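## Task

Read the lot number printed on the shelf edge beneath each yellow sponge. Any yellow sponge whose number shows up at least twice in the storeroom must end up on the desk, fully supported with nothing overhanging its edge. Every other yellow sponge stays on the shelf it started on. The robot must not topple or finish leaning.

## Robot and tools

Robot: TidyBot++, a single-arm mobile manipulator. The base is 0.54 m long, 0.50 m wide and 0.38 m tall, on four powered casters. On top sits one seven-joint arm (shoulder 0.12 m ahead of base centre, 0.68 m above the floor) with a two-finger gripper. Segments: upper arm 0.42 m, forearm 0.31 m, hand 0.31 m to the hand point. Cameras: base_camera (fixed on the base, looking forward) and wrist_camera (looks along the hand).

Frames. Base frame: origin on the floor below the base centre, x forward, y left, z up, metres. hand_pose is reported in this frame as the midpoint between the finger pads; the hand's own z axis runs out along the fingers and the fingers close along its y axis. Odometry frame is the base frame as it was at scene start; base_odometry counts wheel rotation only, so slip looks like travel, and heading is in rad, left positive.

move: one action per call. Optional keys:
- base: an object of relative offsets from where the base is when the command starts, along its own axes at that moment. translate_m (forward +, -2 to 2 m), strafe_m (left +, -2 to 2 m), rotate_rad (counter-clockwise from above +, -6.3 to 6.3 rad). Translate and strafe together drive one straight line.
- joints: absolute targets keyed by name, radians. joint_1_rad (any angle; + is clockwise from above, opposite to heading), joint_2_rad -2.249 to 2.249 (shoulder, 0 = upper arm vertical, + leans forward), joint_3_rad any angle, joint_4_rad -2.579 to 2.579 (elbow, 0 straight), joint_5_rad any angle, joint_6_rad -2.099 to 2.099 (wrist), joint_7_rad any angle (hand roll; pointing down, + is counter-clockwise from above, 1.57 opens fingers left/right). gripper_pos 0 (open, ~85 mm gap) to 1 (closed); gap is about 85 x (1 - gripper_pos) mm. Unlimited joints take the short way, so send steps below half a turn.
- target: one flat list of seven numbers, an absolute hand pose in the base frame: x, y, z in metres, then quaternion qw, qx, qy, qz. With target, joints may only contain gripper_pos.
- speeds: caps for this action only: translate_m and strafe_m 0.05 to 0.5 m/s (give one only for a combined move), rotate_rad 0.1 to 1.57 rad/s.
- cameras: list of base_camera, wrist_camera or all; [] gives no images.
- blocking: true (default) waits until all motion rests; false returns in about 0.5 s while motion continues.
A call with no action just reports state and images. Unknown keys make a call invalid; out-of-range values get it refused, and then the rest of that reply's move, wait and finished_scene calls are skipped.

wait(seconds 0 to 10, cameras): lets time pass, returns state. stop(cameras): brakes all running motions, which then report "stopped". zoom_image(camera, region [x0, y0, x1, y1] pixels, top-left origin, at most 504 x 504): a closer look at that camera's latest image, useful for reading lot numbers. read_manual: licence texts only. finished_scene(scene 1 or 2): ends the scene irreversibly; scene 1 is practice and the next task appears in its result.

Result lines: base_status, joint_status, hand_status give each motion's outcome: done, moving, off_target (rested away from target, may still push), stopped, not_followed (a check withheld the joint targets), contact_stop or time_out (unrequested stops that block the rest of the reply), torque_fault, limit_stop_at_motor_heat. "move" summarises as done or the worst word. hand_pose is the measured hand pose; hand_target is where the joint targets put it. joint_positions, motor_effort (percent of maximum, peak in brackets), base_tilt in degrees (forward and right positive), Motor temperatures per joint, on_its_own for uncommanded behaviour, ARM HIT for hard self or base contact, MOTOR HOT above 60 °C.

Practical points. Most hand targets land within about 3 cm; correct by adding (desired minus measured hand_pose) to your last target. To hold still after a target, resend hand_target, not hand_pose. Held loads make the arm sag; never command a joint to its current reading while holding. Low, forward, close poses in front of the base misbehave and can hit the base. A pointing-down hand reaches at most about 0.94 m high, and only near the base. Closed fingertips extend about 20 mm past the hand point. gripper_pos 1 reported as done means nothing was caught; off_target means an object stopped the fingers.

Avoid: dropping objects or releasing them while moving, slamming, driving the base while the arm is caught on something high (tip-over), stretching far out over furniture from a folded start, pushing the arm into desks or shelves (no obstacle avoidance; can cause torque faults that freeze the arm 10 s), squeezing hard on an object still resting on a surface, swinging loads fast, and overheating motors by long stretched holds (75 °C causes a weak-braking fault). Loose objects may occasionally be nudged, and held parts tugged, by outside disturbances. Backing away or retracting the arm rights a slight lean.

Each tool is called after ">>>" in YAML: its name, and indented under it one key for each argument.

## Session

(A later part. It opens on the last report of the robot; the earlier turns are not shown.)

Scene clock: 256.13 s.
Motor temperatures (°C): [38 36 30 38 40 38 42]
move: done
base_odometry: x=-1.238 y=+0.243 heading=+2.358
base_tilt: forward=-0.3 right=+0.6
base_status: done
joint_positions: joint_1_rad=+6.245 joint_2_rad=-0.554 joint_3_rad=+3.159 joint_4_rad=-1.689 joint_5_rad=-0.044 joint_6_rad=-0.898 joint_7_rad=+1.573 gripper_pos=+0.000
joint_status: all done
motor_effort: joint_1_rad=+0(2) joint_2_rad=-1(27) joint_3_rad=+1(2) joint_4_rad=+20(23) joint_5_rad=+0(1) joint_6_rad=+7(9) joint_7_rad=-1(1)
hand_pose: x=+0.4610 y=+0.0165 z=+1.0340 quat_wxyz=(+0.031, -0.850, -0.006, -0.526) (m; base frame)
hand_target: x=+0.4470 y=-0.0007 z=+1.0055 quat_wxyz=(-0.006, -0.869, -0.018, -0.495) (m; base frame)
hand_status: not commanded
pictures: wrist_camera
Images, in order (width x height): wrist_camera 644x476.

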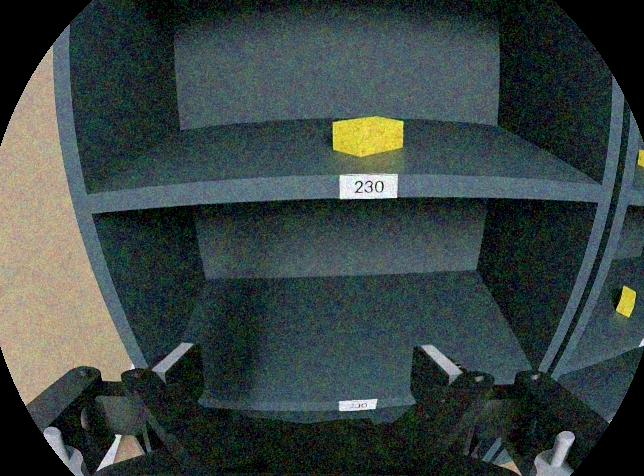

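>>> move:
  base: {"translate_m": 0.378, "strafe_m": 0.2285}
  joints: {"joint_1_rad": 0.539, "joint_2_rad": 0.088, "joint_4_rad": -0.69, "joint_6_rad": -1.69, "joint_7_rad": 1.076}
  cameras: ["wrist_camera"]

Scene clock: 260.20 s.
Motor temperatures (°C): [38 36 30 38 40 38 42]
move: done
base_odometry: x=-1.667 y=+0.348 heading=+2.357
base_tilt: forward=-0.3 right=+0.6
base_status: done
joint_positions: joint_1_rad=+6.804 joint_2_rad=+0.067 joint_3_rad=+3.159 joint_4_rad=-0.712 joint_5_rad=-0.044 joint_6_rad=-1.632 joint_7_rad=+1.118 gripper_pos=+0.000
joint_status: all done
motor_effort: joint_1_rad=+0(1) joint_2_rad=-18(20) joint_3_rad=+0(3) joint_4_rad=+16(21) joint_5_rad=+0(1) joint_6_rad=+6(10) joint_7_rad=+0(1)
hand_pose: x=+0.5190 y=-0.2209 z=+1.0936 quat_wxyz=(+0.004, -0.826, +0.436, -0.358) (m; base frame)
hand_target: x=+0.5037 y=-0.2374 z=+1.0815 quat_wxyz=(-0.011, -0.816, +0.474, -0.330) (m; base frame)
hand_status: not commanded
pictures: wrist_camera
Images, in order (width x height): wrist_camera 644x476.

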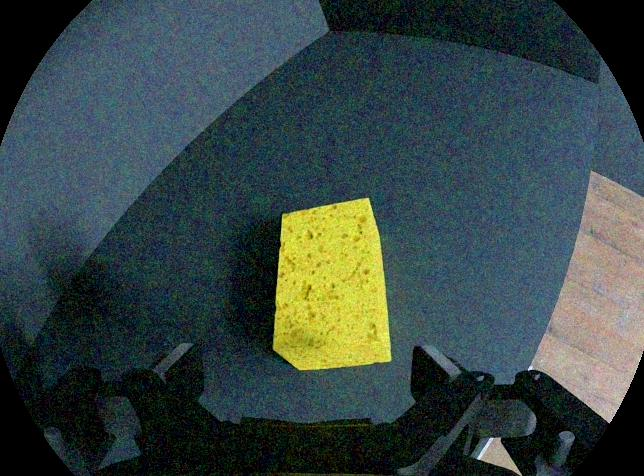

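>>> zoom_image:
  camera: "wrist_camera"
  region: [230, 180, 430, 390]

Scaled by 2.400.

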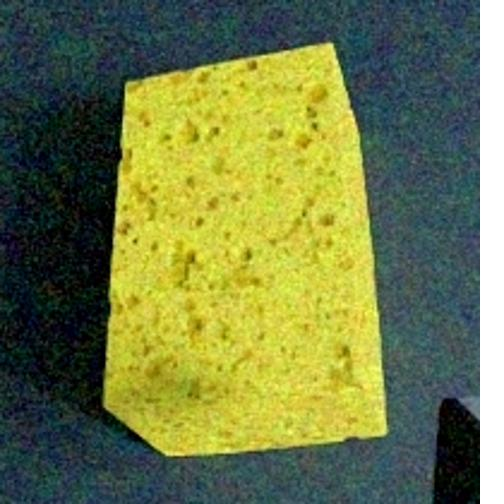

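>>> move:
  base: {"translate_m": 0.0146, "strafe_m": -0.0355}
  cameras: []

>>> move:
  joints: {"joint_2_rad": 0.197}
  cameras: ["wrist_camera"]

Scene clock: 263.10 s.
Motor temperatures (°C): [38 36 30 38 40 38 42]
move: done
base_odometry: x=-1.653 y=+0.384 heading=+2.358
base_tilt: forward=-0.3 right=+0.6
base_status: done
joint_positions: joint_1_rad=+6.809 joint_2_rad=+0.081 joint_3_rad=+3.159 joint_4_rad=-0.709 joint_5_rad=-0.044 joint_6_rad=-1.636 joint_7_rad=+1.117 gripper_pos=+0.000
joint_status: not commanded
motor_effort: joint_1_rad=+0(2) joint_2_rad=-19(22) joint_3_rad=+0(1) joint_4_rad=+16(17) joint_5_rad=+1(1) joint_6_rad=+6(7) joint_7_rad=+0(0)
hand_pose: x=+0.5219 y=-0.2252 z=+1.0879 quat_wxyz=(+0.004, -0.827, +0.440, -0.351) (m; base frame)
hand_target: x=+0.5037 y=-0.2374 z=+1.0815 quat_wxyz=(-0.011, -0.816, +0.474, -0.330) (m; base frame)
hand_status: not commanded
pictures: none
No camera images: "cameras" was empty.

Scene clock: 264.13 s.
Motor temperatures (°C): [38 36 30 38 40 38 42]
move: done
base_odometry: x=-1.653 y=+0.384 heading=+2.358
base_tilt: forward=-0.3 right=+0.6
base_status: not commanded
joint_positions: joint_1_rad=+6.809 joint_2_rad=+0.189 joint_3_rad=+3.159 joint_4_rad=-0.704 joint_5_rad=-0.044 joint_6_rad=-1.636 joint_7_rad=+1.117 gripper_pos=+0.000
joint_status: all done
motor_effort: joint_1_rad=+0(1) joint_2_rad=-23(27) joint_3_rad=+0(0) joint_4_rad=+16(18) joint_5_rad=+1(1) joint_6_rad=+4(7) joint_7_rad=+0(1)
hand_pose: x=+0.5577 y=-0.2460 z=+1.0376 quat_wxyz=(+0.005, -0.841, +0.448, -0.302) (m; base frame)
hand_target: x=+0.5387 y=-0.2583 z=+1.0300 quat_wxyz=(-0.010, -0.831, +0.482, -0.278) (m; base frame)
hand_status: not commanded
pictures: wrist_camera
Images, in order (width x height): wrist_camera 644x476.

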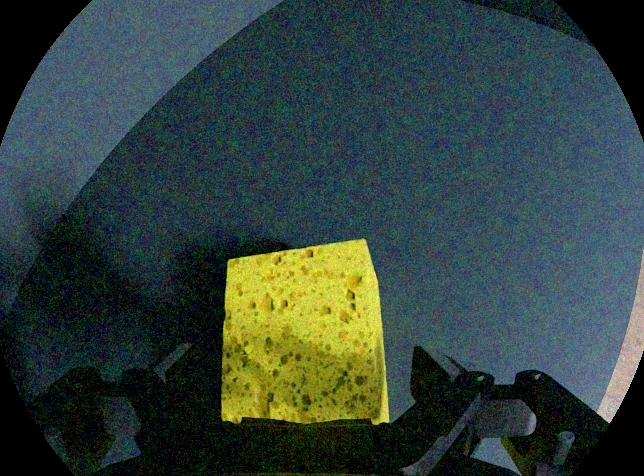

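>>> move:
  joints: {"gripper_pos": 0.5}
  cameras: []

>>> move:
  joints: {"joint_2_rad": 0.02, "gripper_pos": 0.6}
  cameras: ["wrist_camera"]

Scene clock: 265.10 s.
Motor temperatures (°C): [38 36 30 38 40 38 42]
move: off_target
base_odometry: x=-1.653 y=+0.384 heading=+2.358
base_tilt: forward=-0.3 right=+0.6
base_status: not commanded
joint_positions: joint_1_rad=+6.809 joint_2_rad=+0.186 joint_3_rad=+3.159 joint_4_rad=-0.701 joint_5_rad=-0.044 joint_6_rad=-1.637 joint_7_rad=+1.117 gripper_pos=+0.409
joint_status: gripper_pos off_target (ended at +0.409, target +0.500)
motor_effort: joint_1_rad=+0(1) joint_2_rad=-23(23) joint_3_rad=+0(1) joint_4_rad=+16(18) joint_5_rad=+0(2) joint_6_rad=+5(6) joint_7_rad=+0(1)
hand_pose: x=+0.5567 y=-0.2454 z=+1.0402 quat_wxyz=(+0.005, -0.841, +0.448, -0.304) (m; base frame)
hand_target: x=+0.5387 y=-0.2583 z=+1.0300 quat_wxyz=(-0.010, -0.831, +0.482, -0.278) (m; base frame)
hand_status: not commanded
pictures: none
No camera images: "cameras" was empty.

Scene clock: 266.50 s.
Motor temperatures (°C): [38 36 30 38 40 38 42]
move: off_target
base_odometry: x=-1.653 y=+0.384 heading=+2.358
base_tilt: forward=-0.3 right=+0.6
base_status: not commanded
joint_positions: joint_1_rad=+6.809 joint_2_rad=+0.008 joint_3_rad=+3.159 joint_4_rad=-0.699 joint_5_rad=-0.044 joint_6_rad=-1.638 joint_7_rad=+1.117 gripper_pos=+0.409
joint_status: gripper_pos off_target (ended at +0.409, target +0.600); the others done
motor_effort: joint_1_rad=+0(1) joint_2_rad=-15(26) joint_3_rad=+0(0) joint_4_rad=+15(19) joint_5_rad=+1(1) joint_6_rad=+6(7) joint_7_rad=+0(1)
hand_pose: x=+0.4949 y=-0.2096 z=+1.1240 quat_wxyz=(+0.002, -0.814, +0.432, -0.388) (m; base frame)
hand_target: x=+0.4795 y=-0.2229 z=+1.1113 quat_wxyz=(-0.011, -0.806, +0.468, -0.362) (m; base frame)
hand_status: not commanded
pictures: wrist_camera
Images, in order (width x height): wrist_camera 644x476.

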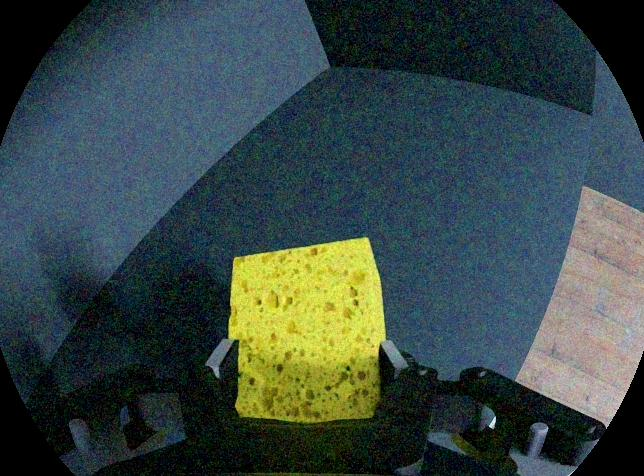

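>>> move:
  base: {"translate_m": -0.89}
  blocking: false
  cameras: []

>>> wait:
  seconds: 0.6
  cameras: []

>>> move:
  joints: {"joint_1_rad": 3.16, "joint_2_rad": 0.30, "joint_4_rad": -1.32, "joint_6_rad": -0.758}
  cameras: ["wrist_camera"]

Scene clock: 267.90 s.
Motor temperatures (°C): [38 36 30 38 40 38 42]
move: moving
base_odometry: x=-1.588 y=+0.319 heading=+2.357
base_tilt: forward=-0.3 right=+0.6
base_status: translate_m moving
joint_positions: joint_1_rad=+6.809 joint_2_rad=+0.017 joint_3_rad=+3.159 joint_4_rad=-0.699 joint_5_rad=-0.044 joint_6_rad=-1.638 joint_7_rad=+1.117 gripper_pos=+0.409
joint_status: not commanded
motor_effort: joint_1_rad=+0(1) joint_2_rad=-18(20) joint_3_rad=+1(2) joint_4_rad=+16(17) joint_5_rad=+1(1) joint_6_rad=+6(6) joint_7_rad=+0(0)
hand_pose: x=+0.4983 y=-0.2116 z=+1.1200 quat_wxyz=(+0.002, -0.816, +0.433, -0.384) (m; base frame)
hand_target: x=+0.4795 y=-0.2229 z=+1.1113 quat_wxyz=(-0.011, -0.806, +0.468, -0.362) (m; base frame)
hand_status: not commanded
pictures: none
No camera images: "cameras" was empty.

Scene clock: 268.50 s.
Motor temperatures (°C): [38 36 30 38 40 38 42]
earlier move: moving
base_odometry: x=-1.351 y=+0.083 heading=+2.358
base_tilt: forward=-0.3 right=+0.6
base_status: translate_m moving
joint_positions: joint_1_rad=+6.809 joint_2_rad=+0.016 joint_3_rad=+3.159 joint_4_rad=-0.699 joint_5_rad=-0.044 joint_6_rad=-1.638 joint_7_rad=+1.117 gripper_pos=+0.409
joint_status: not commanded
motor_effort: joint_1_rad=-1(1) joint_2_rad=-17(20) joint_3_rad=+0(2) joint_4_rad=+16(17) joint_5_rad=+0(1) joint_6_rad=+7(7) joint_7_rad=+0(0)
hand_pose: x=+0.4978 y=-0.2113 z=+1.1206 quat_wxyz=(+0.002, -0.815, +0.433, -0.384) (m; base frame)
hand_target: x=+0.4795 y=-0.2229 z=+1.1113 quat_wxyz=(-0.011, -0.806, +0.468, -0.362) (m; base frame)
hand_status: not commanded
wait: 0.60 s; no rest
pictures: none
No camera images: "cameras" was empty.

Scene clock: 272.07 s.
Motor temperatures (°C): [38 36 30 38 40 38 42]
move: done
base_odometry: x=-1.023 y=-0.245 heading=+2.358
base_tilt: forward=-0.4 right=+0.6
base_status: done
joint_positions: joint_1_rad=+9.430 joint_2_rad=+0.270 joint_3_rad=+3.159 joint_4_rad=-1.289 joint_5_rad=-0.044 joint_6_rad=-0.821 joint_7_rad=+1.117 gripper_pos=+0.409
joint_status: all done
motor_effort: joint_1_rad=+0(4) joint_2_rad=-30(31) joint_3_rad=+0(2) joint_4_rad=+21(22) joint_5_rad=+1(1) joint_6_rad=+6(9) joint_7_rad=+0(1)
hand_pose: x=-0.5227 y=+0.0019 z=+0.8655 quat_wxyz=(-0.359, +0.226, +0.900, -0.097) (m; base frame)
hand_target: x=-0.5344 y=+0.0213 z=+0.8434 quat_wxyz=(-0.363, +0.242, +0.896, -0.082) (m; base frame)
hand_status: not commanded
pictures: wrist_camera
Images, in order (width x height): wrist_camera 644x476.

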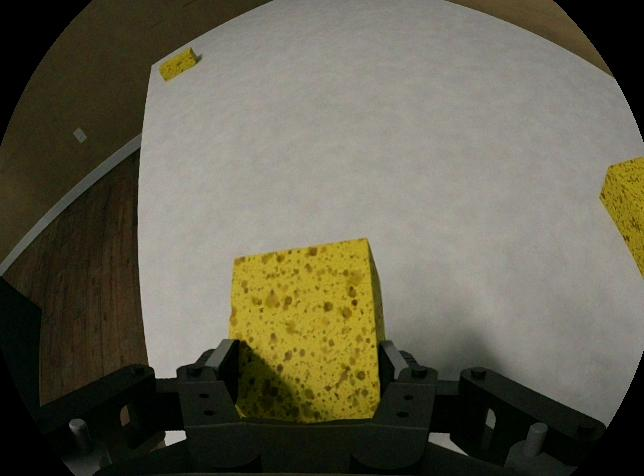

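>>> move:
  joints: {"joint_2_rad": 0.425}
  cameras: []

>>> move:
  joints: {"joint_2_rad": 0.445}
  cameras: []

Scene clock: 273.37 s.
Motor temperatures (°C): [38 36 30 38 40 38 42]
move: done
base_odometry: x=-1.023 y=-0.245 heading=+2.358
base_tilt: forward=-0.4 right=+0.6
base_status: not commanded
joint_positions: joint_1_rad=+9.430 joint_2_rad=+0.408 joint_3_rad=+3.159 joint_4_rad=-1.298 joint_5_rad=-0.044 joint_6_rad=-0.814 joint_7_rad=+1.117 gripper_pos=+0.409
joint_status: all done
motor_effort: joint_1_rad=+0(1) joint_2_rad=-34(39) joint_3_rad=+0(1) joint_4_rad=+20(22) joint_5_rad=+0(1) joint_6_rad=+5(7) joint_7_rad=+0(1)
hand_pose: x=-0.5410 y=+0.0020 z=+0.7726 quat_wxyz=(-0.295, +0.232, +0.923, -0.082) (m; base frame)
hand_target: x=-0.5495 y=+0.0216 z=+0.7606 quat_wxyz=(-0.306, +0.248, +0.917, -0.068) (m; base frame)
hand_status: not commanded
pictures: none
No camera images: "cameras" was empty.

Scene clock: 273.93 s.
Motor temperatures (°C): [38 36 30 38 40 38 42]
move: done
base_odometry: x=-1.023 y=-0.245 heading=+2.358
base_tilt: forward=-0.4 right=+0.6
base_status: not commanded
joint_positions: joint_1_rad=+9.430 joint_2_rad=+0.412 joint_3_rad=+3.159 joint_4_rad=-1.298 joint_5_rad=-0.044 joint_6_rad=-0.812 joint_7_rad=+1.117 gripper_pos=+0.409
joint_status: all done
motor_effort: joint_1_rad=+0(1) joint_2_rad=-30(34) joint_3_rad=+0(0) joint_4_rad=+19(20) joint_5_rad=+0(1) joint_6_rad=+5(6) joint_7_rad=+0(1)
hand_pose: x=-0.5419 y=+0.0021 z=+0.7704 quat_wxyz=(-0.294, +0.232, +0.924, -0.081) (m; base frame)
hand_target: x=-0.5509 y=+0.0216 z=+0.7473 quat_wxyz=(-0.297, +0.248, +0.920, -0.066) (m; base frame)
hand_status: not commanded
pictures: none
No camera images: "cameras" was empty.

>>> move:
  joints: {"joint_2_rad": 0.43, "gripper_pos": 0.38}
  cameras: []

>>> move:
  joints: {"gripper_pos": 0.1}
  cameras: []

>>> move:
  joints: {"joint_2_rad": 0.12, "gripper_pos": 0.0}
  cameras: ["wrist_camera"]

Scene clock: 274.73 s.
Motor temperatures (°C): [38 36 30 38 40 38 42]
move: done
base_odometry: x=-1.023 y=-0.245 heading=+2.358
base_tilt: forward=-0.4 right=+0.6
base_status: not commanded
joint_positions: joint_1_rad=+9.430 joint_2_rad=+0.412 joint_3_rad=+3.159 joint_4_rad=-1.298 joint_5_rad=-0.044 joint_6_rad=-0.812 joint_7_rad=+1.117 gripper_pos=+0.378
joint_status: all done
motor_effort: joint_1_rad=+0(1) joint_2_rad=-33(35) joint_3_rad=+0(0) joint_4_rad=+20(20) joint_5_rad=+0(1) joint_6_rad=+5(6) joint_7_rad=+0(1)
hand_pose: x=-0.5419 y=+0.0021 z=+0.7704 quat_wxyz=(-0.294, +0.232, +0.923, -0.081) (m; base frame)
hand_target: x=-0.5499 y=+0.0216 z=+0.7573 quat_wxyz=(-0.304, +0.248, +0.917, -0.067) (m; base frame)
hand_status: not commanded
pictures: none
No camera images: "cameras" was empty.

Scene clock: 275.40 s.
Motor temperatures (°C): [38 36 30 38 40 38 42]
move: done
base_odometry: x=-1.023 y=-0.245 heading=+2.358
base_tilt: forward=-0.4 right=+0.6
base_status: not commanded
joint_positions: joint_1_rad=+9.430 joint_2_rad=+0.412 joint_3_rad=+3.159 joint_4_rad=-1.298 joint_5_rad=-0.044 joint_6_rad=-0.812 joint_7_rad=+1.117 gripper_pos=+0.100
joint_status: all done
motor_effort: joint_1_rad=+0(1) joint_2_rad=-34(34) joint_3_rad=+0(0) joint_4_rad=+20(21) joint_5_rad=+0(1) joint_6_rad=+5(6) joint_7_rad=+0(0)
hand_pose: x=-0.5419 y=+0.0021 z=+0.7704 quat_wxyz=(-0.294, +0.232, +0.923, -0.081) (m; base frame)
hand_target: x=-0.5499 y=+0.0216 z=+0.7573 quat_wxyz=(-0.304, +0.248, +0.917, -0.067) (m; base frame)
hand_status: not commanded
pictures: none
No camera images: "cameras" was empty.

Scene clock: 276.97 s.
Motor temperatures (°C): [38 36 30 38 40 38 42]
move: done
base_odometry: x=-1.023 y=-0.245 heading=+2.358
base_tilt: forward=-0.4 right=+0.6
base_status: not commanded
joint_positions: joint_1_rad=+9.430 joint_2_rad=+0.105 joint_3_rad=+3.159 joint_4_rad=-1.298 joint_5_rad=-0.044 joint_6_rad=-0.812 joint_7_rad=+1.117 gripper_pos=+0.000
joint_status: all done
motor_effort: joint_1_rad=+0(1) joint_2_rad=-24(37) joint_3_rad=+0(0) joint_4_rad=+21(22) joint_5_rad=+0(1) joint_6_rad=+7(8) joint_7_rad=+0(1)
hand_pose: x=-0.4843 y=+0.0018 z=+0.9660 quat_wxyz=(-0.432, +0.217, +0.868, -0.115) (m; base frame)
hand_target: x=-0.4950 y=+0.0206 z=+0.9578 quat_wxyz=(-0.443, +0.233, +0.860, -0.102) (m; base frame)
hand_status: not commanded
pictures: wrist_camera
Images, in order (width x height): wrist_camera 644x476.

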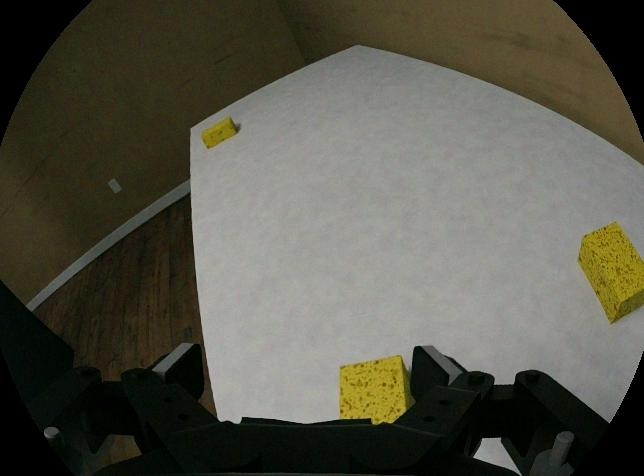

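>>> move:
  base: {"strafe_m": -0.2}
  joints: {"joint_1_rad": 0.0, "joint_2_rad": -1.02, "joint_4_rad": -2.521, "joint_6_rad": -0.345, "joint_7_rad": 1.615}
  cameras: ["wrist_camera"]

Scene clock: 282.20 s.
Motor temperatures (°C): [38 36 30 38 40 38 42]
move: done
base_odometry: x=-0.881 y=-0.103 heading=+2.358
base_tilt: forward=-0.3 right=+0.6
base_status: done
joint_positions: joint_1_rad=+12.548 joint_2_rad=-0.999 joint_3_rad=+3.155 joint_4_rad=-2.490 joint_5_rad=-0.044 joint_6_rad=-0.407 joint_7_rad=+1.573 gripper_pos=+0.000
joint_status: all done
motor_effort: joint_1_rad=+0(5) joint_2_rad=+9(26) joint_3_rad=+1(4) joint_4_rad=+23(23) joint_5_rad=+0(2) joint_6_rad=+9(9) joint_7_rad=+0(1)
hand_pose: x=+0.3734 y=+0.0079 z=+0.8353 quat_wxyz=(-0.026, +0.812, -0.009, +0.583) (m; base frame)
hand_target: x=+0.3737 y=-0.0036 z=+0.8395 quat_wxyz=(+0.010, +0.797, +0.009, +0.603) (m; base frame)
hand_status: not commanded
pictures: wrist_camera
Images, in order (width x height): wrist_camera 644x476.

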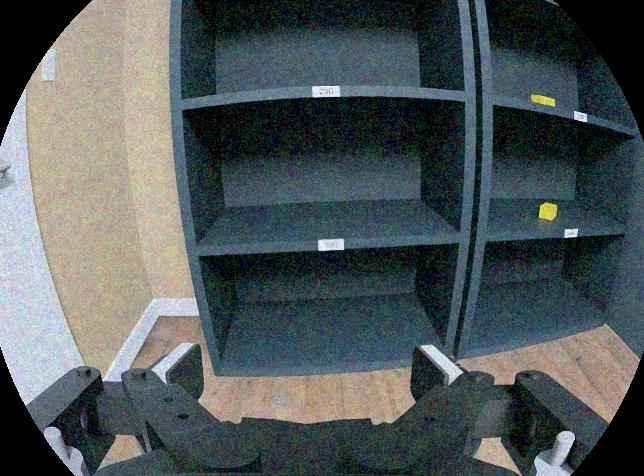

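>>> zoom_image:
  camera: "wrist_camera"
  region: [550, 100, 600, 140]

>>> zoom_image:
  camera: "wrist_camera"
  region: [545, 215, 595, 255]

>>> zoom_image:
  camera: "wrist_camera"
  region: [310, 225, 360, 265]

>>> zoom_image:
  camera: "wrist_camera"
  region: [300, 70, 350, 110]

Scaled by 10.080.

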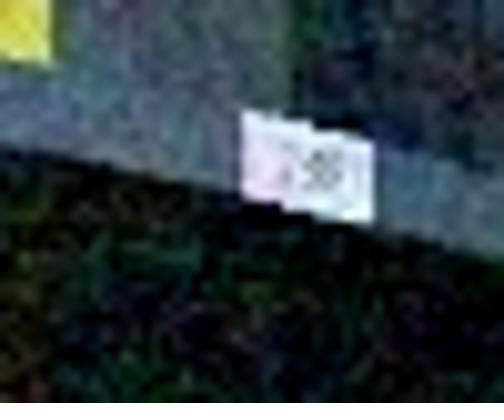

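Scaled by 10.080.

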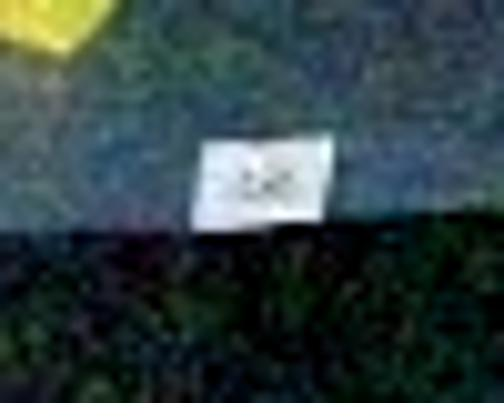

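Scaled by 10.080.

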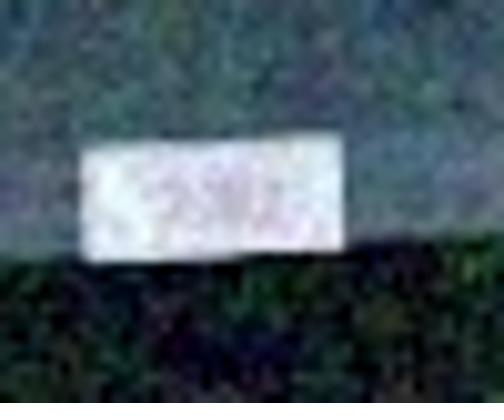

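Scaled by 10.080.

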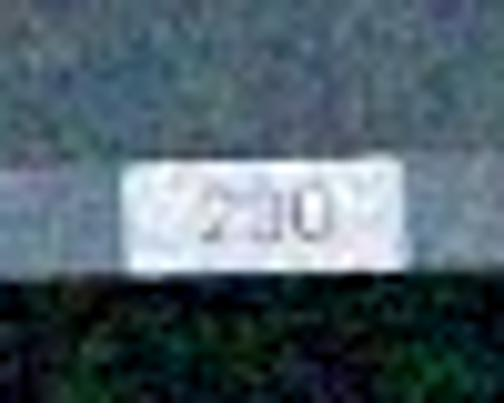

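>>> move:
  base: {"translate_m": 0.58}
  cameras: ["wrist_camera"]

>>> move:
  base: {"strafe_m": -0.95}
  blocking: false
  cameras: ["wrist_camera"]

>>> wait:
  seconds: 0.5
  cameras: ["wrist_camera"]

>>> wait:
  seconds: 0.5
  cameras: ["wrist_camera"]

>>> wait:
  seconds: 0.5
  cameras: ["wrist_camera"]

Scene clock: 285.43 s.
Motor temperatures (°C): [38 36 30 38 40 38 42]
move: done
base_odometry: x=-1.292 y=+0.307 heading=+2.357
base_tilt: forward=-0.3 right=+0.6
base_status: done
joint_positions: joint_1_rad=+12.549 joint_2_rad=-1.007 joint_3_rad=+3.155 joint_4_rad=-2.491 joint_5_rad=-0.044 joint_6_rad=-0.402 joint_7_rad=+1.574 gripper_pos=+0.000
joint_status: not commanded
motor_effort: joint_1_rad=-1(1) joint_2_rad=+8(11) joint_3_rad=+1(1) joint_4_rad=+23(23) joint_5_rad=+0(1) joint_6_rad=+8(10) joint_7_rad=+0(1)
hand_pose: x=+0.3725 y=+0.0077 z=+0.8379 quat_wxyz=(-0.025, +0.809, -0.009, +0.587) (m; base frame)
hand_target: x=+0.3737 y=-0.0036 z=+0.8395 quat_wxyz=(+0.010, +0.797, +0.009, +0.603) (m; base frame)
hand_status: not commanded
pictures: wrist_camera
Images, in order (width x height): wrist_camera 644x476.

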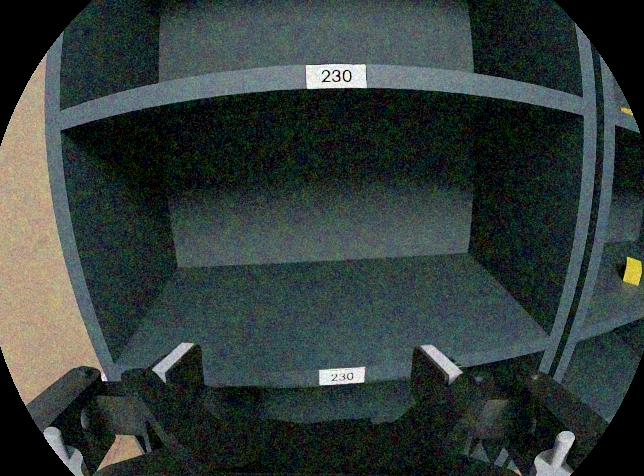

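Scene clock: 285.93 s.
Motor temperatures (°C): [38 36 30 38 40 38 42]
move: moving
base_odometry: x=-1.228 y=+0.372 heading=+2.357
base_tilt: forward=-0.4 right=+0.6
base_status: strafe_m moving
joint_positions: joint_1_rad=+12.552 joint_2_rad=-1.007 joint_3_rad=+3.155 joint_4_rad=-2.491 joint_5_rad=-0.044 joint_6_rad=-0.402 joint_7_rad=+1.574 gripper_pos=+0.000
joint_status: not commanded
motor_effort: joint_1_rad=-1(2) joint_2_rad=+10(10) joint_3_rad=+2(2) joint_4_rad=+22(23) joint_5_rad=+1(1) joint_6_rad=+8(9) joint_7_rad=+0(1)
hand_pose: x=+0.3725 y=+0.0069 z=+0.8378 quat_wxyz=(-0.024, +0.809, -0.010, +0.587) (m; base frame)
hand_target: x=+0.3737 y=-0.0036 z=+0.8395 quat_wxyz=(+0.010, +0.797, +0.009, +0.603) (m; base frame)
hand_status: not commanded
pictures: wrist_camera
Images, in order (width x height): wrist_camera 644x476.

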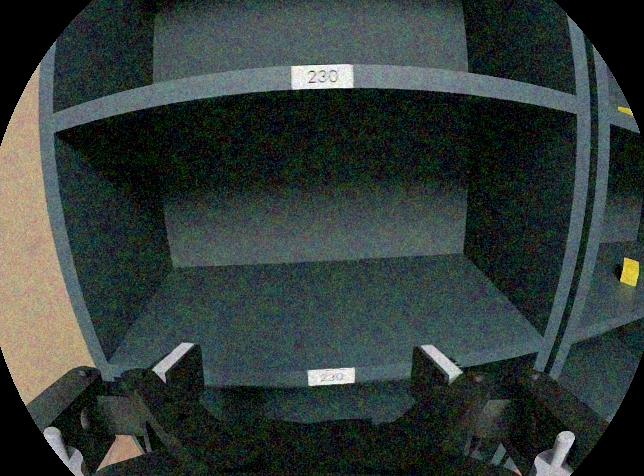

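Scene clock: 286.43 s.
Motor temperatures (°C): [38 36 30 38 40 38 42]
earlier move: moving
base_odometry: x=-1.038 y=+0.562 heading=+2.357
base_tilt: forward=-0.3 right=+0.6
base_status: strafe_m moving
joint_positions: joint_1_rad=+12.552 joint_2_rad=-1.007 joint_3_rad=+3.155 joint_4_rad=-2.491 joint_5_rad=-0.044 joint_6_rad=-0.402 joint_7_rad=+1.574 gripper_pos=+0.000
joint_status: not commanded
motor_effort: joint_1_rad=+0(2) joint_2_rad=+9(10) joint_3_rad=+0(2) joint_4_rad=+22(23) joint_5_rad=+0(1) joint_6_rad=+8(9) joint_7_rad=+0(1)
hand_pose: x=+0.3725 y=+0.0068 z=+0.8378 quat_wxyz=(-0.024, +0.809, -0.010, +0.587) (m; base frame)
hand_target: x=+0.3737 y=-0.0036 z=+0.8395 quat_wxyz=(+0.010, +0.797, +0.009, +0.603) (m; base frame)
hand_status: not commanded
wait: 0.50 s; no rest
pictures: wrist_camera
Images, in order (width x height): wrist_camera 644x476.

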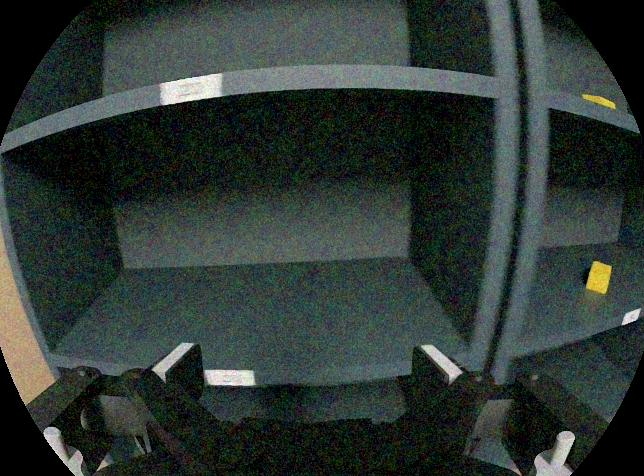

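Scene clock: 286.93 s.
Motor temperatures (°C): [38 36 30 38 40 38 42]
earlier move: moving
base_odometry: x=-0.804 y=+0.796 heading=+2.358
base_tilt: forward=-0.4 right=+0.6
base_status: strafe_m moving
joint_positions: joint_1_rad=+12.552 joint_2_rad=-1.007 joint_3_rad=+3.155 joint_4_rad=-2.491 joint_5_rad=-0.044 joint_6_rad=-0.402 joint_7_rad=+1.574 gripper_pos=+0.000
joint_status: not commanded
motor_effort: joint_1_rad=+1(2) joint_2_rad=+9(10) joint_3_rad=+0(2) joint_4_rad=+21(23) joint_5_rad=+0(1) joint_6_rad=+8(9) joint_7_rad=+0(1)
hand_pose: x=+0.3725 y=+0.0068 z=+0.8378 quat_wxyz=(-0.024, +0.809, -0.010, +0.587) (m; base frame)
hand_target: x=+0.3737 y=-0.0036 z=+0.8395 quat_wxyz=(+0.010, +0.797, +0.009, +0.603) (m; base frame)
hand_status: not commanded
wait: 0.50 s; no rest
pictures: wrist_camera
Images, in order (width x height): wrist_camera 644x476.

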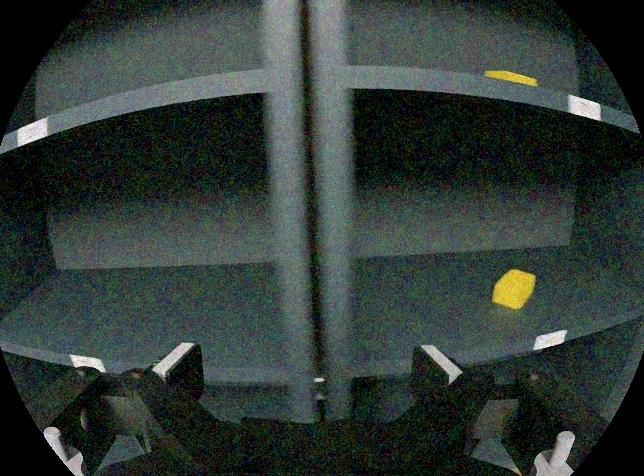

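Scene clock: 287.43 s.
Motor temperatures (°C): [38 36 30 38 40 38 42]
earlier move: moving
base_odometry: x=-0.652 y=+0.947 heading=+2.358
base_tilt: forward=-0.4 right=+0.6
base_status: strafe_m moving
joint_positions: joint_1_rad=+12.552 joint_2_rad=-1.007 joint_3_rad=+3.155 joint_4_rad=-2.491 joint_5_rad=-0.044 joint_6_rad=-0.402 joint_7_rad=+1.574 gripper_pos=+0.000
joint_status: not commanded
motor_effort: joint_1_rad=+0(2) joint_2_rad=+9(10) joint_3_rad=+0(2) joint_4_rad=+22(23) joint_5_rad=+0(1) joint_6_rad=+8(9) joint_7_rad=+0(1)
hand_pose: x=+0.3725 y=+0.0068 z=+0.8378 quat_wxyz=(-0.024, +0.809, -0.010, +0.587) (m; base frame)
hand_target: x=+0.3737 y=-0.0036 z=+0.8395 quat_wxyz=(+0.010, +0.797, +0.009, +0.603) (m; base frame)
hand_status: not commanded
wait: 0.50 s; no rest
pictures: wrist_camera
Images, in order (width x height): wrist_camera 644x476.

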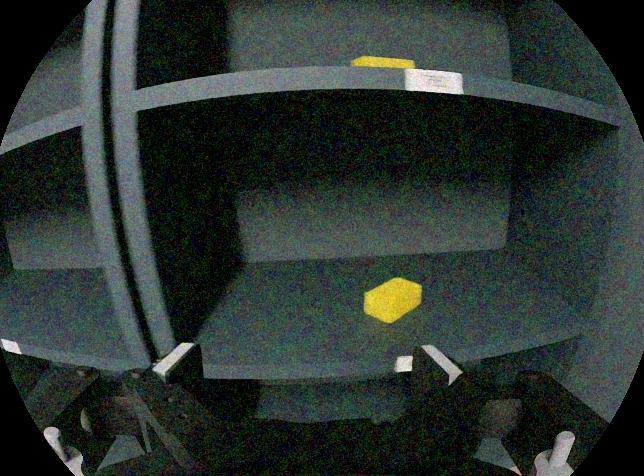

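>>> move:
  base: {"strafe_m": 0.46}
  cameras: ["wrist_camera"]

Scene clock: 290.23 s.
Motor temperatures (°C): [38 36 30 38 40 38 42]
move: done
base_odometry: x=-0.945 y=+0.653 heading=+2.358
base_tilt: forward=-0.4 right=+0.6
base_status: done
joint_positions: joint_1_rad=+12.558 joint_2_rad=-1.007 joint_3_rad=+3.158 joint_4_rad=-2.491 joint_5_rad=-0.044 joint_6_rad=-0.402 joint_7_rad=+1.574 gripper_pos=+0.000
joint_status: not commanded
motor_effort: joint_1_rad=+0(2) joint_2_rad=+9(10) joint_3_rad=+1(3) joint_4_rad=+23(23) joint_5_rad=+0(1) joint_6_rad=+9(9) joint_7_rad=+0(1)
hand_pose: x=+0.3726 y=+0.0045 z=+0.8378 quat_wxyz=(-0.023, +0.809, -0.014, +0.587) (m; base frame)
hand_target: x=+0.3737 y=-0.0036 z=+0.8395 quat_wxyz=(+0.010, +0.797, +0.009, +0.603) (m; base frame)
hand_status: not commanded
pictures: wrist_camera
Images, in order (width x height): wrist_camera 644x476.

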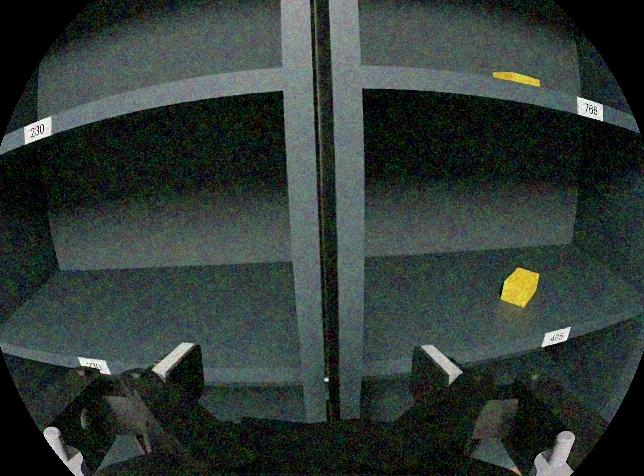

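>>> zoom_image:
  camera: "wrist_camera"
  region: [10, 105, 70, 155]

>>> zoom_image:
  camera: "wrist_camera"
  region: [560, 85, 620, 135]

>>> zoom_image:
  camera: "wrist_camera"
  region: [530, 315, 590, 365]

>>> zoom_image:
  camera: "wrist_camera"
  region: [65, 345, 125, 395]

Scaled by 8.400.

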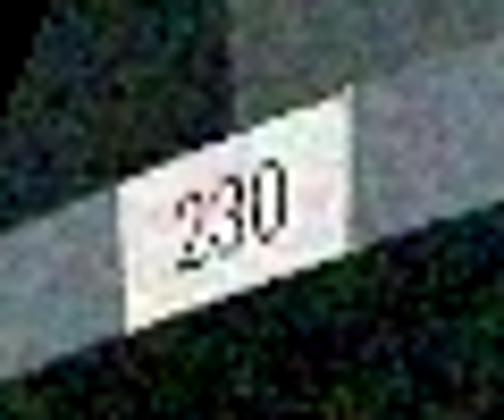

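Scaled by 8.400.

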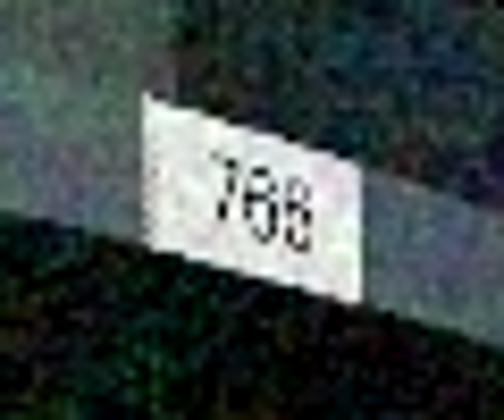

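Scaled by 8.400.

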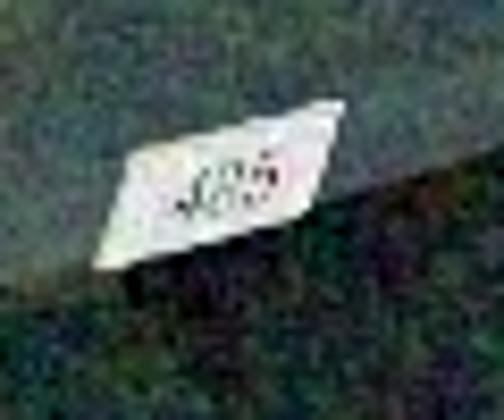

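Scaled by 8.400.

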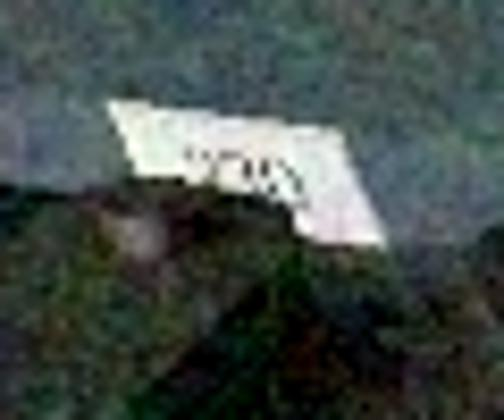

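>>> finished_scene:
  scene: 1

The scene is finished: the task was done.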